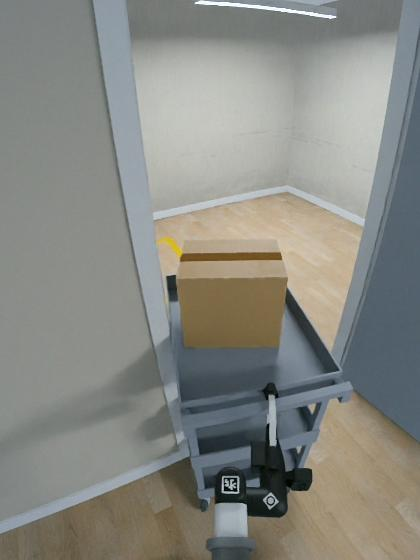

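Request:
move(r1={"base":{"strafe_m":-0.15},"pace":"slow"}, blocking=false, cameras=[])

Request:
wait(seconds=8, cameras=["r1_head_camera","r1_head_left_camera"])

Scene clock: 634.93 s.
move: r1 moving
r1.base_odometry: x=-2.755 y=+0.455 heading=+0.234
r1.turned_by_wheels: -0.001
r1.turned_by_imu: -0.001
r1.base_tilt: forward=-1.6 right=+1.3
r1.lidar_m: 0.46 0.78 0.83 1.17 1.64 1.72 2.46 4.99 4.21 3.19 1.25 0.59
r1.base_status: strafe_m moving
r1.joint_positions: lift_m=+0.687 arm_m=+0.138 wrist_yaw_rad=-0.015 wrist_pitch_rad=+0.002 wrist_roll_rad=+1.569 gripper_m=-0.034
r1.joint_status: not commanded
r1.measured_speeds: translate_m=+0.001 strafe_m=-0.056 rotate_rad=+0.005 lift_m=+0.000 arm_m=+0.000 wrist_yaw_rad=+0.019 wrist_pitch_rad=+0.000 wrist_roll_rad=+0.000
r1.motor_effort: lift_m=+23(23) arm_m=+4(4) wheel_0=+6(9) wheel_1=-6(9) wheel_2=-9(13)
r1.servo_current: wrist_yaw_rad=98(104) wrist_pitch_rad=39(46) wrist_roll_rad=39(65) gripper_m=52(59)
r1.hand_pose: x=+0.5959 y=-0.0917 z=+0.8642 quat_wxyz=(+0.708, +0.706, -0.005, -0.006) (m; r1's base frame)
r1.wrist_depth_mm: - - - - 276 283 283 / - - - - 259 1756 1229 / - - - - 249 1756 - / - - - 436 239 - - / - 433 433 215 230 - - / - 433 189 196 182 - - / - 152 427 141 212 128 -
r2: as last shown
r2.turned_by_imu: +0.000
r2.base_tilt: forward=-0.6 right=+0.1
r2.lidar_m: 0.59 4.07 4.93 2.65 1.36 1.07 1.05 1.12 0.88 0.88 0.90 0.68
r2.motor_effort: lift_m=+21(21) arm_m=-4(4) wheel_0=+4(4) wheel_1=+4(5) wheel_2=+2(3)
r2.servo_current: wrist_yaw_rad=46(52) wrist_pitch_rad=46(52) wrist_roll_rad=52(59) gripper_m=156(156)
r2.wrist_depth_mm: - - 258 251 247 240 236 / - - 259 181 248 243 237 / - - 260 178 249 243 238 / - - 263 179 251 243 240 / - - 264 178 252 246 241 / - - 182 182 179 248 243 / - 158 - - 255 246 244
pictures: none
No camera images: "cameras" was empty.

Scene clock: 637.10 s.
earlier move: r1 done
r1.base_odometry: x=-2.723 y=+0.323 heading=+0.236
r1.turned_by_wheels: +0.002
r1.turned_by_imu: +0.002
r1.base_tilt: forward=-1.6 right=+1.2
r1.lidar_m: 0.46 0.47 0.92 1.27 1.75 1.87 2.62 4.95 4.08 3.06 1.12 0.60
r1.base_status: done
r1.joint_positions: lift_m=+0.687 arm_m=+0.138 wrist_yaw_rad=+0.008 wrist_pitch_rad=+0.002 wrist_roll_rad=+1.569 gripper_m=-0.034
r1.joint_status: not commanded
r1.measured_speeds: all 0
r1.motor_effort: lift_m=+23(24) arm_m=-3(4) wheel_0=+9(15) wheel_1=-1(9) wheel_2=+5(13)
r1.servo_current: wrist_yaw_rad=65(104) wrist_pitch_rad=46(46) wrist_roll_rad=39(72) gripper_m=59(59)
r1.hand_pose: x=+0.5980 y=-0.0852 z=+0.8642 quat_wxyz=(+0.708, +0.706, +0.003, +0.002) (m; r1's base frame)
r1.wrist_depth_mm: - - - - 298 303 - / - - - - 286 1537 1118 / - - - - 263 1756 1336 / - - - 254 253 1808 - / - 439 439 182 239 - - / - 433 433 186 229 - - / - 153 421 162 215 126 -
r2.base_odometry: x=-3.814 y=+0.344 heading=-1.145
r2.turned_by_wheels: +0.000
r2.turned_by_imu: +0.000
r2.base_tilt: forward=-0.6 right=+0.1
r2.lidar_m: 0.61 4.07 4.95 2.63 1.33 1.10 1.07 1.10 0.92 0.86 0.91 0.70
r2.base_status: not commanded
r2.joint_positions: lift_m=+1.020 arm_m=+0.185 wrist_yaw_rad=+0.005 wrist_pitch_rad=+0.001 wrist_roll_rad=+0.000 gripper_m=-0.036
r2.joint_status: not commanded
r2.measured_speeds: all 0
r2.motor_effort: lift_m=+21(21) arm_m=-4(4) wheel_0=+4(4) wheel_1=+4(5) wheel_2=+2(3)
r2.servo_current: wrist_yaw_rad=46(65) wrist_pitch_rad=39(52) wrist_roll_rad=46(59) gripper_m=156(163)
r2.hand_pose: x=+0.6447 y=-0.0860 z=+1.1977 quat_wxyz=(+1.000, +0.000, +0.001, +0.003) (m; r2's base frame)
r2.wrist_depth_mm: - - 257 251 246 239 237 / - - 259 181 248 241 239 / - - 262 178 249 243 238 / - - 264 180 251 245 239 / - - 264 178 253 247 242 / - - 182 182 179 246 243 / - 157 - - 253 245 244
wait: 2.17 of 8 s (r1 has come to rest)
pictures: r1_head_camera, r1_head_left_camera
Images, in order (width x height): r1_head_camera 420x560, r1_head_left_camera 420x672.

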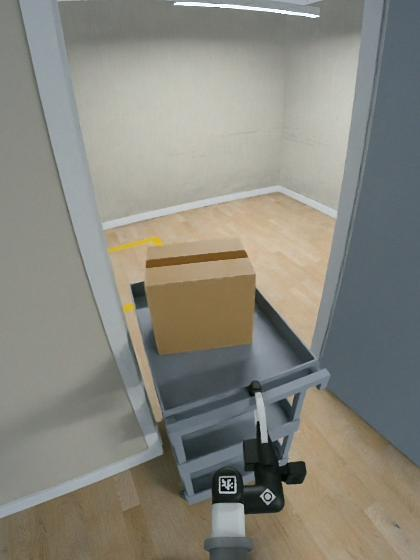

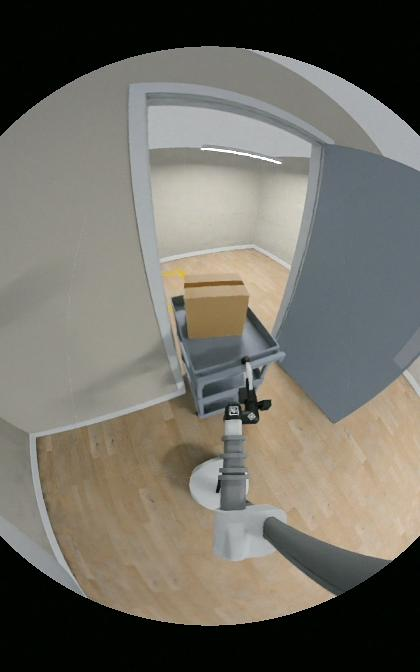

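Request:
move(r1={"base":{"rotate_rad":0.2},"pace":"slow"}, blocking=false, cameras=[])

Request:
wait(seconds=8, cameras=[])

Request:
move(r1={"base":{"strafe_m":-0.25},"pace":"slow"}, blocking=false, cameras=[])

Request:
wait(seconds=8, cameras=["r1_head_camera"])

Request:
move(r1={"base":{"rotate_rad":0.25},"pace":"slow"}, blocking=false, cameras=[])

Request:
wait(seconds=8, cameras=["r1_head_camera","r1_head_right_camera"])

Scene clock: 645.63 s.
move: r1 moving
r1.base_odometry: x=-2.723 y=+0.323 heading=+0.356
r1.turned_by_wheels: +0.120
r1.turned_by_imu: +0.120
r1.base_tilt: forward=-1.6 right=+1.3
r1.lidar_m: 0.47 0.82 0.93 1.48 1.76 1.95 3.09 4.96 3.69 1.18 1.11 0.59
r1.base_status: rotate_rad moving
r1.joint_positions: lift_m=+0.687 arm_m=+0.138 wrist_yaw_rad=-0.011 wrist_pitch_rad=+0.002 wrist_roll_rad=+1.569 gripper_m=-0.034
r1.joint_status: not commanded
r1.measured_speeds: translate_m=+0.001 strafe_m=+0.001 rotate_rad=+0.423 lift_m=+0.000 arm_m=+0.000 wrist_yaw_rad=-0.038 wrist_pitch_rad=+0.000 wrist_roll_rad=+0.000
r1.motor_effort: lift_m=+23(24) arm_m=+0(4) wheel_0=-14(15) wheel_1=-7(10) wheel_2=-12(12)
r1.servo_current: wrist_yaw_rad=78(78) wrist_pitch_rad=33(52) wrist_roll_rad=65(65) gripper_m=59(59)
r1.hand_pose: x=+0.5963 y=-0.0905 z=+0.8642 quat_wxyz=(+0.708, +0.706, -0.003, -0.004) (m; r1's base frame)
r1.wrist_depth_mm: - - - - 289 294 296 / - - - - 270 1661 1229 / - - - - 256 1808 - / - - - - 243 831 - / - 439 436 206 234 - - / - 427 185 177 180 - - / - 153 424 158 212 136 -
r2: as last shown
r2.base_tilt: forward=-0.7 right=+0.1
r2.lidar_m: 0.59 4.08 4.95 2.63 1.34 1.09 1.07 1.12 0.86 0.89 0.91 0.68
r2.motor_effort: lift_m=+21(21) arm_m=-4(4) wheel_0=+3(4) wheel_1=+4(5) wheel_2=+2(2)
r2.servo_current: wrist_yaw_rad=52(59) wrist_pitch_rad=39(46) wrist_roll_rad=46(59) gripper_m=150(156)
r2.wrist_depth_mm: - - 257 251 245 240 236 / - - 259 181 247 242 236 / - - 262 178 250 243 237 / - - 260 180 250 244 240 / - - 265 178 253 247 241 / - - 181 182 180 247 243 / - 157 - - 253 247 244
pictures: none
No camera images: "cameras" was empty.

Scene clock: 646.33 s.
earlier move: r1 done
r1.base_odometry: x=-2.723 y=+0.323 heading=+0.435
r1.turned_by_wheels: +0.079
r1.turned_by_imu: +0.079
r1.base_tilt: forward=-1.6 right=+1.3
r1.lidar_m: 0.50 0.83 0.98 1.66 1.74 2.02 3.51 4.95 3.52 1.15 1.13 0.53
r1.base_status: done
r1.joint_positions: lift_m=+0.687 arm_m=+0.138 wrist_yaw_rad=-0.003 wrist_pitch_rad=+0.002 wrist_roll_rad=+1.569 gripper_m=-0.034
r1.joint_status: not commanded
r1.measured_speeds: all 0
r1.motor_effort: lift_m=+23(24) arm_m=+4(5) wheel_0=-4(15) wheel_1=-3(10) wheel_2=-1(15)
r1.servo_current: wrist_yaw_rad=65(85) wrist_pitch_rad=39(52) wrist_roll_rad=59(65) gripper_m=46(59)
r1.hand_pose: x=+0.5971 y=-0.0882 z=+0.8642 quat_wxyz=(+0.708, +0.706, +0.000, -0.002) (m; r1's base frame)
r1.wrist_depth_mm: - - - - 237 1618 1255 / - - - - 236 1618 1229 / - - - 172 233 - - / - 430 430 169 230 - - / - 439 439 168 229 - - / - 449 189 185 183 - - / - 152 459 165 223 126 -
r2.base_odometry: x=-3.814 y=+0.344 heading=-1.145
r2.turned_by_wheels: +0.000
r2.turned_by_imu: +0.000
r2.base_tilt: forward=-0.7 right=+0.0
r2.lidar_m: 0.61 4.04 4.94 2.63 1.34 1.08 1.08 1.10 0.89 0.87 0.94 0.67
r2.base_status: not commanded
r2.joint_positions: lift_m=+1.020 arm_m=+0.185 wrist_yaw_rad=+0.005 wrist_pitch_rad=+0.001 wrist_roll_rad=+0.000 gripper_m=-0.036
r2.joint_status: not commanded
r2.measured_speeds: all 0
r2.motor_effort: lift_m=+21(21) arm_m=-3(4) wheel_0=+4(4) wheel_1=+4(5) wheel_2=+2(3)
r2.servo_current: wrist_yaw_rad=39(65) wrist_pitch_rad=39(52) wrist_roll_rad=52(59) gripper_m=163(163)
r2.hand_pose: x=+0.6447 y=-0.0860 z=+1.1977 quat_wxyz=(+1.000, +0.000, +0.001, +0.003) (m; r2's base frame)
r2.wrist_depth_mm: - - 257 251 245 240 236 / - - 260 181 247 242 237 / - - 262 178 249 242 238 / - - 264 180 250 244 240 / - - 264 178 252 246 242 / - - 182 182 180 247 244 / - 158 - - 254 246 244
wait: 0.70 of 8 s (r1 has come to rest)
pictures: none
No camera images: "cameras" was empty.

Scene clock: 646.83 s.
move: r1 moving
r1.base_odometry: x=-2.717 y=+0.310 heading=+0.436
r1.turned_by_wheels: +0.000
r1.turned_by_imu: +0.000
r1.base_tilt: forward=-1.6 right=+1.2
r1.lidar_m: 0.51 0.57 0.99 1.69 1.77 2.04 3.56 4.95 3.50 1.12 1.12 0.57
r1.base_status: strafe_m moving
r1.joint_positions: lift_m=+0.687 arm_m=+0.138 wrist_yaw_rad=-0.001 wrist_pitch_rad=+0.002 wrist_roll_rad=+1.569 gripper_m=-0.034
r1.joint_status: not commanded
r1.measured_speeds: translate_m=+0.000 strafe_m=-0.057 rotate_rad=+0.002 lift_m=+0.000 arm_m=+0.000 wrist_yaw_rad=+0.022 wrist_pitch_rad=+0.000 wrist_roll_rad=+0.000
r1.motor_effort: lift_m=+23(23) arm_m=+4(4) wheel_0=+8(9) wheel_1=-4(9) wheel_2=+1(1)
r1.servo_current: wrist_yaw_rad=33(52) wrist_pitch_rad=46(46) wrist_roll_rad=52(59) gripper_m=59(59)
r1.hand_pose: x=+0.5972 y=-0.0878 z=+0.8642 quat_wxyz=(+0.708, +0.706, +0.000, -0.001) (m; r1's base frame)
r1.wrist_depth_mm: - - - 232 234 1537 1229 / - - - - 233 1661 - / - - - 169 229 - - / - 433 430 168 229 - - / - 442 442 167 228 - - / - 449 189 186 183 - - / - 152 462 164 224 135 -
r2: as last shown
r2.lidar_m: 0.60 4.04 4.93 2.64 1.36 1.09 1.08 1.11 0.91 0.88 0.94 0.68
r2.motor_effort: lift_m=+21(21) arm_m=-3(4) wheel_0=+3(4) wheel_1=+4(5) wheel_2=+2(3)
r2.servo_current: wrist_yaw_rad=33(59) wrist_pitch_rad=33(39) wrist_roll_rad=46(65) gripper_m=156(156)
r2.wrist_depth_mm: - - 258 251 245 240 236 / - - 259 181 248 242 237 / - - 263 179 249 243 238 / - - 263 180 250 244 241 / - - 264 178 252 246 241 / - - 182 182 179 246 242 / - 157 - - 254 247 244
pictures: none
No camera images: "cameras" was empty.

Scene clock: 649.97 s.
earlier move: r1 done
r1.base_odometry: x=-2.618 y=+0.097 heading=+0.436
r1.turned_by_wheels: +0.001
r1.turned_by_imu: +0.000
r1.base_tilt: forward=-1.6 right=+1.3
r1.lidar_m: 0.45 0.46 1.06 1.81 1.99 2.30 3.91 4.89 3.20 0.92 0.90 0.59
r1.base_status: done
r1.joint_positions: lift_m=+0.687 arm_m=+0.138 wrist_yaw_rad=+0.007 wrist_pitch_rad=+0.002 wrist_roll_rad=+1.569 gripper_m=-0.034
r1.joint_status: not commanded
r1.measured_speeds: all 0
r1.motor_effort: lift_m=+23(24) arm_m=-4(4) wheel_0=+6(13) wheel_1=-2(9) wheel_2=+8(9)
r1.servo_current: wrist_yaw_rad=72(78) wrist_pitch_rad=46(52) wrist_roll_rad=52(65) gripper_m=65(65)
r1.hand_pose: x=+0.5979 y=-0.0854 z=+0.8642 quat_wxyz=(+0.708, +0.706, +0.003, +0.002) (m; r1's base frame)
r1.wrist_depth_mm: - - - 243 317 1576 1160 / - - - - 309 324 324 / - - - - 277 1808 1229 / - - - 259 257 1921 - / - - 445 239 242 - - / - 430 430 185 229 - - / - 154 418 162 213 134 -
r2.base_odometry: x=-3.814 y=+0.344 heading=-1.145
r2.turned_by_wheels: +0.000
r2.turned_by_imu: +0.000
r2.base_tilt: forward=-0.6 right=+0.1
r2.lidar_m: 0.60 4.09 4.93 2.63 1.32 1.08 1.08 1.09 0.88 0.89 0.93 0.69
r2.base_status: not commanded
r2.joint_positions: lift_m=+1.020 arm_m=+0.185 wrist_yaw_rad=+0.005 wrist_pitch_rad=+0.001 wrist_roll_rad=+0.000 gripper_m=-0.036
r2.joint_status: not commanded
r2.measured_speeds: all 0
r2.motor_effort: lift_m=+21(21) arm_m=-4(4) wheel_0=+4(5) wheel_1=+5(5) wheel_2=+3(3)
r2.servo_current: wrist_yaw_rad=52(65) wrist_pitch_rad=33(46) wrist_roll_rad=39(65) gripper_m=156(163)
r2.hand_pose: x=+0.6447 y=-0.0860 z=+1.1977 quat_wxyz=(+1.000, +0.000, +0.001, +0.003) (m; r2's base frame)
r2.wrist_depth_mm: - - 257 252 246 240 236 / - - 259 181 248 242 236 / - - 262 178 248 243 239 / - - 263 180 252 245 240 / - - 265 178 252 246 241 / - - 182 182 179 247 242 / - 157 - - 254 247 244
wait: 3.13 of 8 s (r1 has come to rest)
pictures: r1_head_camera
Images, in order (width x height): r1_head_camera 420x560.

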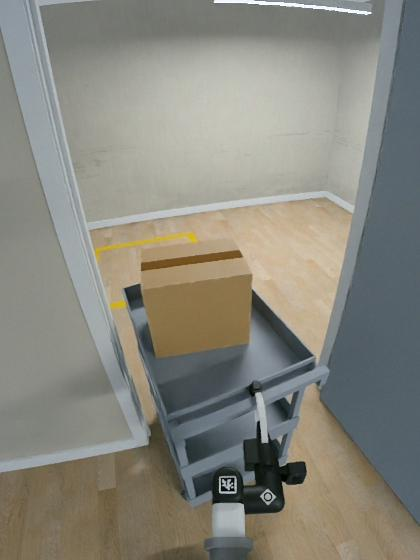

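Scene clock: 650.47 s.
move: r1 moving
r1.base_odometry: x=-2.618 y=+0.097 heading=+0.559
r1.turned_by_wheels: +0.123
r1.turned_by_imu: +0.123
r1.base_tilt: forward=-1.6 right=+1.3
r1.lidar_m: 0.46 0.90 1.13 2.00 2.03 2.50 - 4.75 3.04 0.90 0.90 0.57
r1.base_status: rotate_rad moving
r1.joint_positions: lift_m=+0.687 arm_m=+0.138 wrist_yaw_rad=-0.011 wrist_pitch_rad=+0.002 wrist_roll_rad=+1.569 gripper_m=-0.034
r1.joint_status: not commanded
r1.measured_speeds: translate_m=-0.002 strafe_m=+0.000 rotate_rad=+0.489 lift_m=+0.000 arm_m=+0.000 wrist_yaw_rad=-0.025 wrist_pitch_rad=+0.000 wrist_roll_rad=+0.000
r1.motor_effort: lift_m=+23(23) arm_m=+0(4) wheel_0=-14(15) wheel_1=-9(9) wheel_2=-13(13)
r1.servo_current: wrist_yaw_rad=65(65) wrist_pitch_rad=39(52) wrist_roll_rad=52(59) gripper_m=59(65)
r1.hand_pose: x=+0.5963 y=-0.0906 z=+0.8642 quat_wxyz=(+0.708, +0.706, -0.003, -0.005) (m; r1's base frame)
r1.wrist_depth_mm: - - - - 298 306 306 / - - - - 281 1618 1255 / - - - - 259 1756 1308 / - - - - 246 1756 - / - 436 442 206 235 - - / - 427 186 176 180 - - / - 153 421 140 209 136 -
r2: as last shown
r2.lidar_m: 0.60 4.05 4.95 2.61 1.36 1.10 1.08 1.12 0.87 0.88 0.93 0.69
r2.motor_effort: lift_m=+21(21) arm_m=-3(4) wheel_0=+4(4) wheel_1=+4(5) wheel_2=+2(3)
r2.servo_current: wrist_yaw_rad=52(59) wrist_pitch_rad=39(46) wrist_roll_rad=46(59) gripper_m=156(156)
r2.wrist_depth_mm: - - 258 251 247 241 236 / - - 259 181 248 242 236 / - - 263 178 249 242 238 / - - 263 180 251 244 240 / - - 264 178 253 246 242 / - - 182 182 179 248 243 / - 158 - - 255 246 244
pictures: none
No camera images: "cameras" was empty.

Scene clock: 651.27 s.
earlier move: r1 done
r1.base_odometry: x=-2.618 y=+0.097 heading=+0.687
r1.turned_by_wheels: +0.127
r1.turned_by_imu: +0.128
r1.base_tilt: forward=-1.6 right=+1.2
r1.lidar_m: 0.52 0.60 1.29 1.99 2.07 2.78 - 4.02 2.90 0.91 0.91 0.54
r1.base_status: done
r1.joint_positions: lift_m=+0.687 arm_m=+0.138 wrist_yaw_rad=+0.004 wrist_pitch_rad=+0.002 wrist_roll_rad=+1.569 gripper_m=-0.034
r1.joint_status: not commanded
r1.measured_speeds: all 0
r1.motor_effort: lift_m=+23(24) arm_m=+1(5) wheel_0=+2(16) wheel_1=-2(9) wheel_2=+3(14)
r1.servo_current: wrist_yaw_rad=59(91) wrist_pitch_rad=52(52) wrist_roll_rad=46(65) gripper_m=59(65)
r1.hand_pose: x=+0.5976 y=-0.0864 z=+0.8642 quat_wxyz=(+0.708, +0.706, +0.002, +0.001) (m; r1's base frame)
r1.wrist_depth_mm: - - - - 224 1537 1205 / - - - - 226 1618 - / - - 421 165 226 - - / - 433 433 165 226 - - / - 449 449 167 228 - - / - 469 211 185 228 - - / - 153 488 148 229 135 -
r2.base_odometry: x=-3.814 y=+0.344 heading=-1.145
r2.turned_by_wheels: +0.000
r2.turned_by_imu: +0.000
r2.base_tilt: forward=-0.6 right=+0.0
r2.lidar_m: 0.59 4.07 4.95 2.61 1.35 1.09 1.05 1.10 0.88 0.89 0.93 0.68
r2.base_status: not commanded
r2.joint_positions: lift_m=+1.020 arm_m=+0.185 wrist_yaw_rad=+0.005 wrist_pitch_rad=+0.001 wrist_roll_rad=+0.000 gripper_m=-0.036
r2.joint_status: not commanded
r2.measured_speeds: all 0
r2.motor_effort: lift_m=+21(21) arm_m=-4(4) wheel_0=+4(4) wheel_1=+5(5) wheel_2=+2(3)
r2.servo_current: wrist_yaw_rad=52(59) wrist_pitch_rad=39(46) wrist_roll_rad=39(59) gripper_m=156(156)
r2.hand_pose: x=+0.6447 y=-0.0860 z=+1.1977 quat_wxyz=(+1.000, +0.000, +0.001, +0.003) (m; r2's base frame)
r2.wrist_depth_mm: - - 258 251 246 240 236 / - - 259 181 247 242 237 / - - 260 178 249 243 238 / - - 263 180 250 244 240 / - - 265 178 252 246 242 / - - 181 182 179 247 243 / - 157 - - 254 246 244
wait: 0.80 of 8 s (r1 has come to rest)
pictures: r1_head_camera, r1_head_right_camera
Images, in order (width x height): r1_head_camera 420x560, r1_head_right_camera 420x672.

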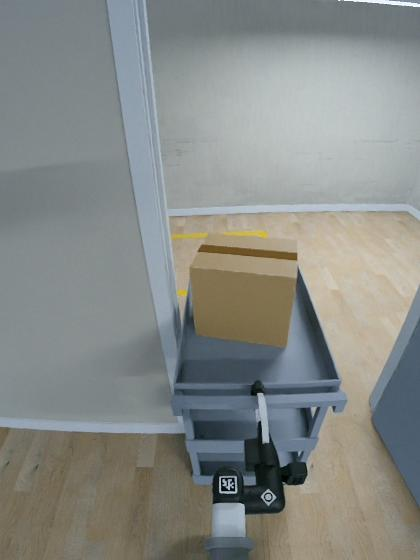

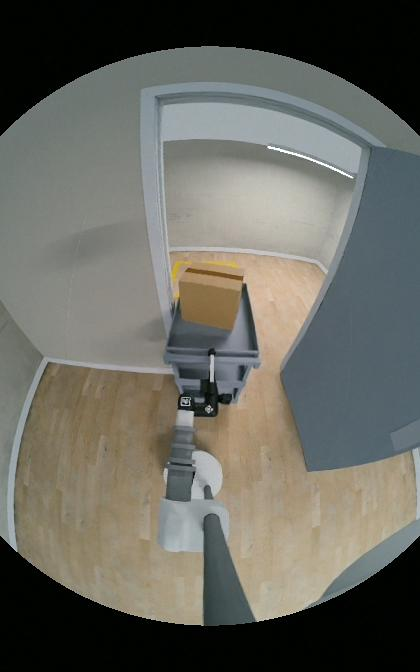

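Request:
move(r1={"base":{"strafe_m":-0.2},"pace":"slow"}, blocking=false, cameras=[])

Request:
wait(seconds=8, cameras=["r1_head_camera"])

Request:
move(r1={"base":{"translate_m":-0.3,"strafe_m":-0.1},"pace":"slow"}, blocking=false, cameras=[])

Request:
wait(seconds=8, cameras=["r1_head_camera","r1_head_right_camera"])

Scene clock: 663.50 s.
move: r1 moving
r1.base_odometry: x=-2.609 y=+0.086 heading=+0.687
r1.turned_by_wheels: +0.001
r1.turned_by_imu: +0.000
r1.base_tilt: forward=-1.6 right=+1.2
r1.lidar_m: 0.51 0.93 1.27 2.02 2.07 2.79 - 4.03 2.85 0.88 0.90 0.55
r1.base_status: strafe_m moving
r1.joint_positions: lift_m=+0.687 arm_m=+0.138 wrist_yaw_rad=+0.004 wrist_pitch_rad=+0.002 wrist_roll_rad=+1.569 gripper_m=-0.034
r1.joint_status: not commanded
r1.measured_speeds: translate_m=+0.000 strafe_m=-0.056 rotate_rad=-0.002 lift_m=+0.000 arm_m=+0.000 wrist_yaw_rad=+0.000 wrist_pitch_rad=+0.000 wrist_roll_rad=+0.000
r1.motor_effort: lift_m=+23(23) arm_m=-3(4) wheel_0=+13(14) wheel_1=-5(6) wheel_2=+1(2)
r1.servo_current: wrist_yaw_rad=46(59) wrist_pitch_rad=46(46) wrist_roll_rad=39(72) gripper_m=59(65)
r1.hand_pose: x=+0.5976 y=-0.0864 z=+0.8642 quat_wxyz=(+0.708, +0.706, +0.002, +0.001) (m; r1's base frame)
r1.wrist_depth_mm: - - - 225 224 1661 1205 / - - - - 224 1576 - / - - 462 424 226 - - / - 433 436 166 226 - - / - 449 445 166 227 - - / - 469 455 185 227 - - / - 153 181 148 228 135 -
r2: as last shown
r2.base_tilt: forward=-0.7 right=+0.0
r2.lidar_m: 0.58 4.07 4.95 2.62 1.32 1.08 1.08 1.10 0.88 0.89 0.91 0.69
r2.motor_effort: lift_m=+21(21) arm_m=-3(4) wheel_0=+4(4) wheel_1=+4(5) wheel_2=+2(2)
r2.servo_current: wrist_yaw_rad=52(59) wrist_pitch_rad=46(46) wrist_roll_rad=46(65) gripper_m=156(156)
r2.wrist_depth_mm: - - 256 252 246 240 236 / - - 259 181 247 241 236 / - - 260 179 248 243 238 / - - 263 180 251 244 240 / - - 265 178 252 246 242 / - - 182 182 179 247 242 / - 157 - - 253 246 244
pictures: none
No camera images: "cameras" was empty.

Scene clock: 666.13 s.
earlier move: r1 done
r1.base_odometry: x=-2.491 y=-0.058 heading=+0.687
r1.turned_by_wheels: +0.000
r1.turned_by_imu: +0.000
r1.base_tilt: forward=-1.6 right=+1.3
r1.lidar_m: 0.47 0.51 1.30 2.16 2.27 3.04 - 3.78 2.69 0.68 0.69 0.59
r1.base_status: done
r1.joint_positions: lift_m=+0.687 arm_m=+0.138 wrist_yaw_rad=+0.004 wrist_pitch_rad=+0.002 wrist_roll_rad=+1.569 gripper_m=-0.034
r1.joint_status: not commanded
r1.measured_speeds: all 0
r1.motor_effort: lift_m=+23(24) arm_m=+4(4) wheel_0=+7(15) wheel_1=+0(6) wheel_2=+0(2)
r1.servo_current: wrist_yaw_rad=52(72) wrist_pitch_rad=39(52) wrist_roll_rad=59(78) gripper_m=59(65)
r1.hand_pose: x=+0.5976 y=-0.0864 z=+0.8642 quat_wxyz=(+0.708, +0.706, +0.002, +0.001) (m; r1's base frame)
r1.wrist_depth_mm: - - - - 294 303 300 / - - - - 278 1661 1205 / - - - - 260 1756 - / - - - 449 249 1808 - / - 439 442 178 236 - - / - 436 430 186 225 - - / - 153 427 161 216 135 -
r2.base_odometry: x=-3.814 y=+0.344 heading=-1.145
r2.turned_by_wheels: +0.000
r2.turned_by_imu: +0.000
r2.base_tilt: forward=-0.7 right=+0.1
r2.lidar_m: 0.61 4.04 4.94 2.62 1.31 1.06 1.08 1.12 0.89 0.88 0.93 0.68
r2.base_status: not commanded
r2.joint_positions: lift_m=+1.020 arm_m=+0.185 wrist_yaw_rad=+0.005 wrist_pitch_rad=+0.001 wrist_roll_rad=+0.000 gripper_m=-0.036
r2.joint_status: not commanded
r2.measured_speeds: all 0
r2.motor_effort: lift_m=+21(21) arm_m=-3(4) wheel_0=+4(5) wheel_1=+4(5) wheel_2=+2(3)
r2.servo_current: wrist_yaw_rad=59(65) wrist_pitch_rad=39(46) wrist_roll_rad=52(65) gripper_m=156(163)
r2.hand_pose: x=+0.6447 y=-0.0860 z=+1.1977 quat_wxyz=(+1.000, +0.000, +0.001, +0.003) (m; r2's base frame)
r2.wrist_depth_mm: - - 257 251 246 240 235 / - - 259 181 248 241 236 / - - 262 178 249 244 239 / - - 264 180 251 244 240 / - - 265 178 252 246 242 / - - 182 182 180 246 242 / - 157 - - 254 246 244
wait: 2.63 of 8 s (r1 has come to rest)
pictures: r1_head_camera
Images, in order (width x height): r1_head_camera 420x560.

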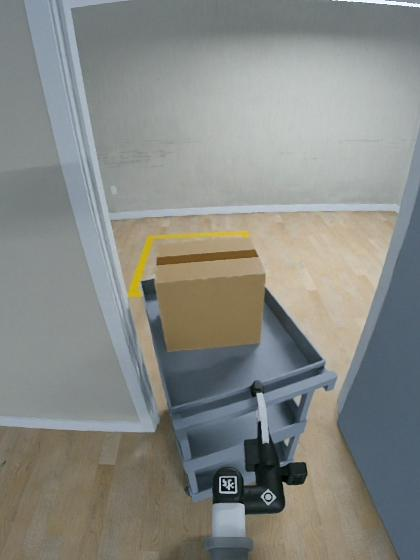

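Scene clock: 666.63 s.
move: r1 moving
r1.base_odometry: x=-2.498 y=-0.069 heading=+0.688
r1.turned_by_wheels: +0.000
r1.turned_by_imu: +0.000
r1.base_tilt: forward=-1.6 right=+1.3
r1.lidar_m: 0.48 0.50 1.29 2.19 2.28 3.01 - 3.73 2.66 0.69 0.72 0.58
r1.base_status: translate_m moving; strafe_m moving
r1.joint_positions: lift_m=+0.687 arm_m=+0.138 wrist_yaw_rad=+0.005 wrist_pitch_rad=+0.002 wrist_roll_rad=+1.569 gripper_m=-0.034
r1.joint_status: not commanded
r1.measured_speeds: translate_m=-0.050 strafe_m=-0.016 rotate_rad=-0.001 lift_m=+0.000 arm_m=+0.000 wrist_yaw_rad=+0.007 wrist_pitch_rad=+0.000 wrist_roll_rad=+0.000
r1.motor_effort: lift_m=+23(23) arm_m=-2(4) wheel_0=-1(6) wheel_1=-7(7) wheel_2=+14(14)
r1.servo_current: wrist_yaw_rad=26(65) wrist_pitch_rad=46(46) wrist_roll_rad=33(65) gripper_m=65(65)
r1.hand_pose: x=+0.5977 y=-0.0860 z=+0.8642 quat_wxyz=(+0.708, +0.706, +0.002, +0.001) (m; r1's base frame)
r1.wrist_depth_mm: - - - - 296 298 301 / - - - - 276 1756 1205 / - - - - 258 1808 - / - - - 251 250 866 - / - 442 439 180 237 - - / - 436 436 185 226 - - / - 153 182 162 217 134 -
r2: as last shown
r2.lidar_m: 0.59 4.05 4.94 2.63 1.34 1.08 1.06 1.11 0.90 0.88 0.93 0.67
r2.motor_effort: lift_m=+21(21) arm_m=-3(4) wheel_0=+4(4) wheel_1=+4(5) wheel_2=+2(3)
r2.servo_current: wrist_yaw_rad=65(65) wrist_pitch_rad=39(46) wrist_roll_rad=33(59) gripper_m=156(163)
r2.wrist_depth_mm: - - 257 250 247 240 236 / - - 259 181 246 242 237 / - - 262 179 248 243 238 / - - 263 180 251 244 239 / - - 265 178 253 247 242 / - - 182 182 179 248 243 / - 157 - - 253 246 244
pictures: none
No camera images: "cameras" was empty.

Scene clock: 670.53 s.
earlier move: r1 done
r1.base_odometry: x=-2.659 y=-0.325 heading=+0.686
r1.turned_by_wheels: -0.001
r1.turned_by_imu: -0.003
r1.base_tilt: forward=-1.6 right=+1.3
r1.lidar_m: 0.47 0.74 1.67 2.28 2.35 3.13 - 3.65 2.59 1.23 0.70 0.58
r1.base_status: done
r1.joint_positions: lift_m=+0.687 arm_m=+0.138 wrist_yaw_rad=+0.000 wrist_pitch_rad=+0.002 wrist_roll_rad=+1.569 gripper_m=-0.034
r1.joint_status: not commanded
r1.measured_speeds: all 0
r1.motor_effort: lift_m=+24(24) arm_m=-4(4) wheel_0=-7(10) wheel_1=-3(8) wheel_2=+0(15)
r1.servo_current: wrist_yaw_rad=46(72) wrist_pitch_rad=33(52) wrist_roll_rad=46(72) gripper_m=52(65)
r1.hand_pose: x=+0.5973 y=-0.0874 z=+0.8642 quat_wxyz=(+0.708, +0.706, +0.001, -0.001) (m; r1's base frame)
r1.wrist_depth_mm: - - - - 304 309 310 / - - - - 287 1661 1255 / - - - - 264 1808 1308 / - - - 255 253 1756 - / - 445 439 180 240 - - / - 436 186 185 182 - - / - 153 418 147 215 135 -
r2.base_odometry: x=-3.814 y=+0.344 heading=-1.145
r2.turned_by_wheels: +0.000
r2.turned_by_imu: +0.001
r2.base_tilt: forward=-0.6 right=+0.1
r2.lidar_m: 0.59 4.07 4.95 2.64 1.37 1.08 1.05 1.11 0.90 0.88 0.92 0.69
r2.base_status: not commanded
r2.joint_positions: lift_m=+1.020 arm_m=+0.185 wrist_yaw_rad=+0.005 wrist_pitch_rad=+0.001 wrist_roll_rad=+0.000 gripper_m=-0.036
r2.joint_status: not commanded
r2.measured_speeds: all 0
r2.motor_effort: lift_m=+21(21) arm_m=-4(4) wheel_0=+4(5) wheel_1=+4(5) wheel_2=+2(3)
r2.servo_current: wrist_yaw_rad=52(65) wrist_pitch_rad=46(52) wrist_roll_rad=52(59) gripper_m=150(163)
r2.hand_pose: x=+0.6447 y=-0.0860 z=+1.1977 quat_wxyz=(+1.000, +0.000, +0.001, +0.003) (m; r2's base frame)
r2.wrist_depth_mm: - - 258 251 247 238 237 / - - 258 181 248 241 236 / - - 262 178 249 242 238 / - - 264 179 251 244 240 / - - 265 178 253 247 242 / - - 181 182 179 247 242 / - 158 917 - 254 247 246
wait: 3.90 of 8 s (r1 has come to rest)
pictures: r1_head_camera, r1_head_right_camera
Images, in order (width x height): r1_head_camera 420x560, r1_head_right_camera 420x672.

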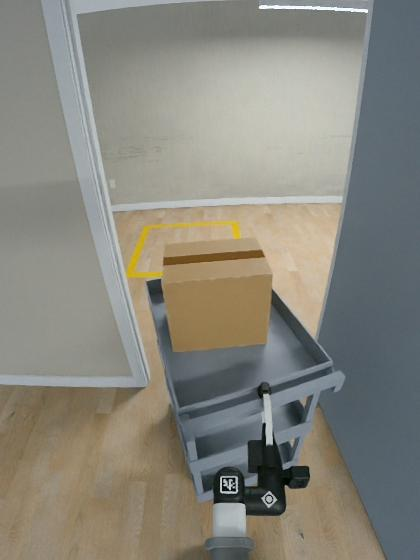

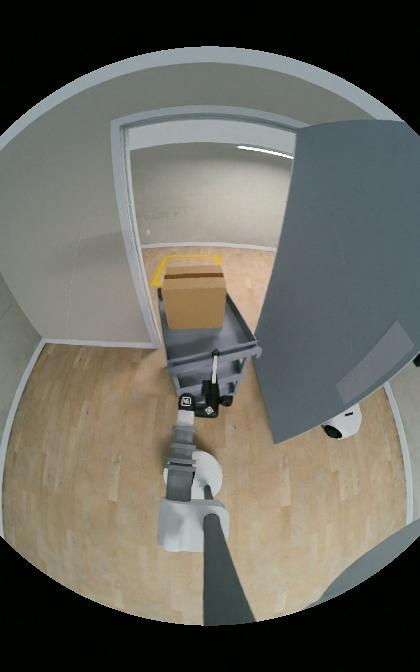

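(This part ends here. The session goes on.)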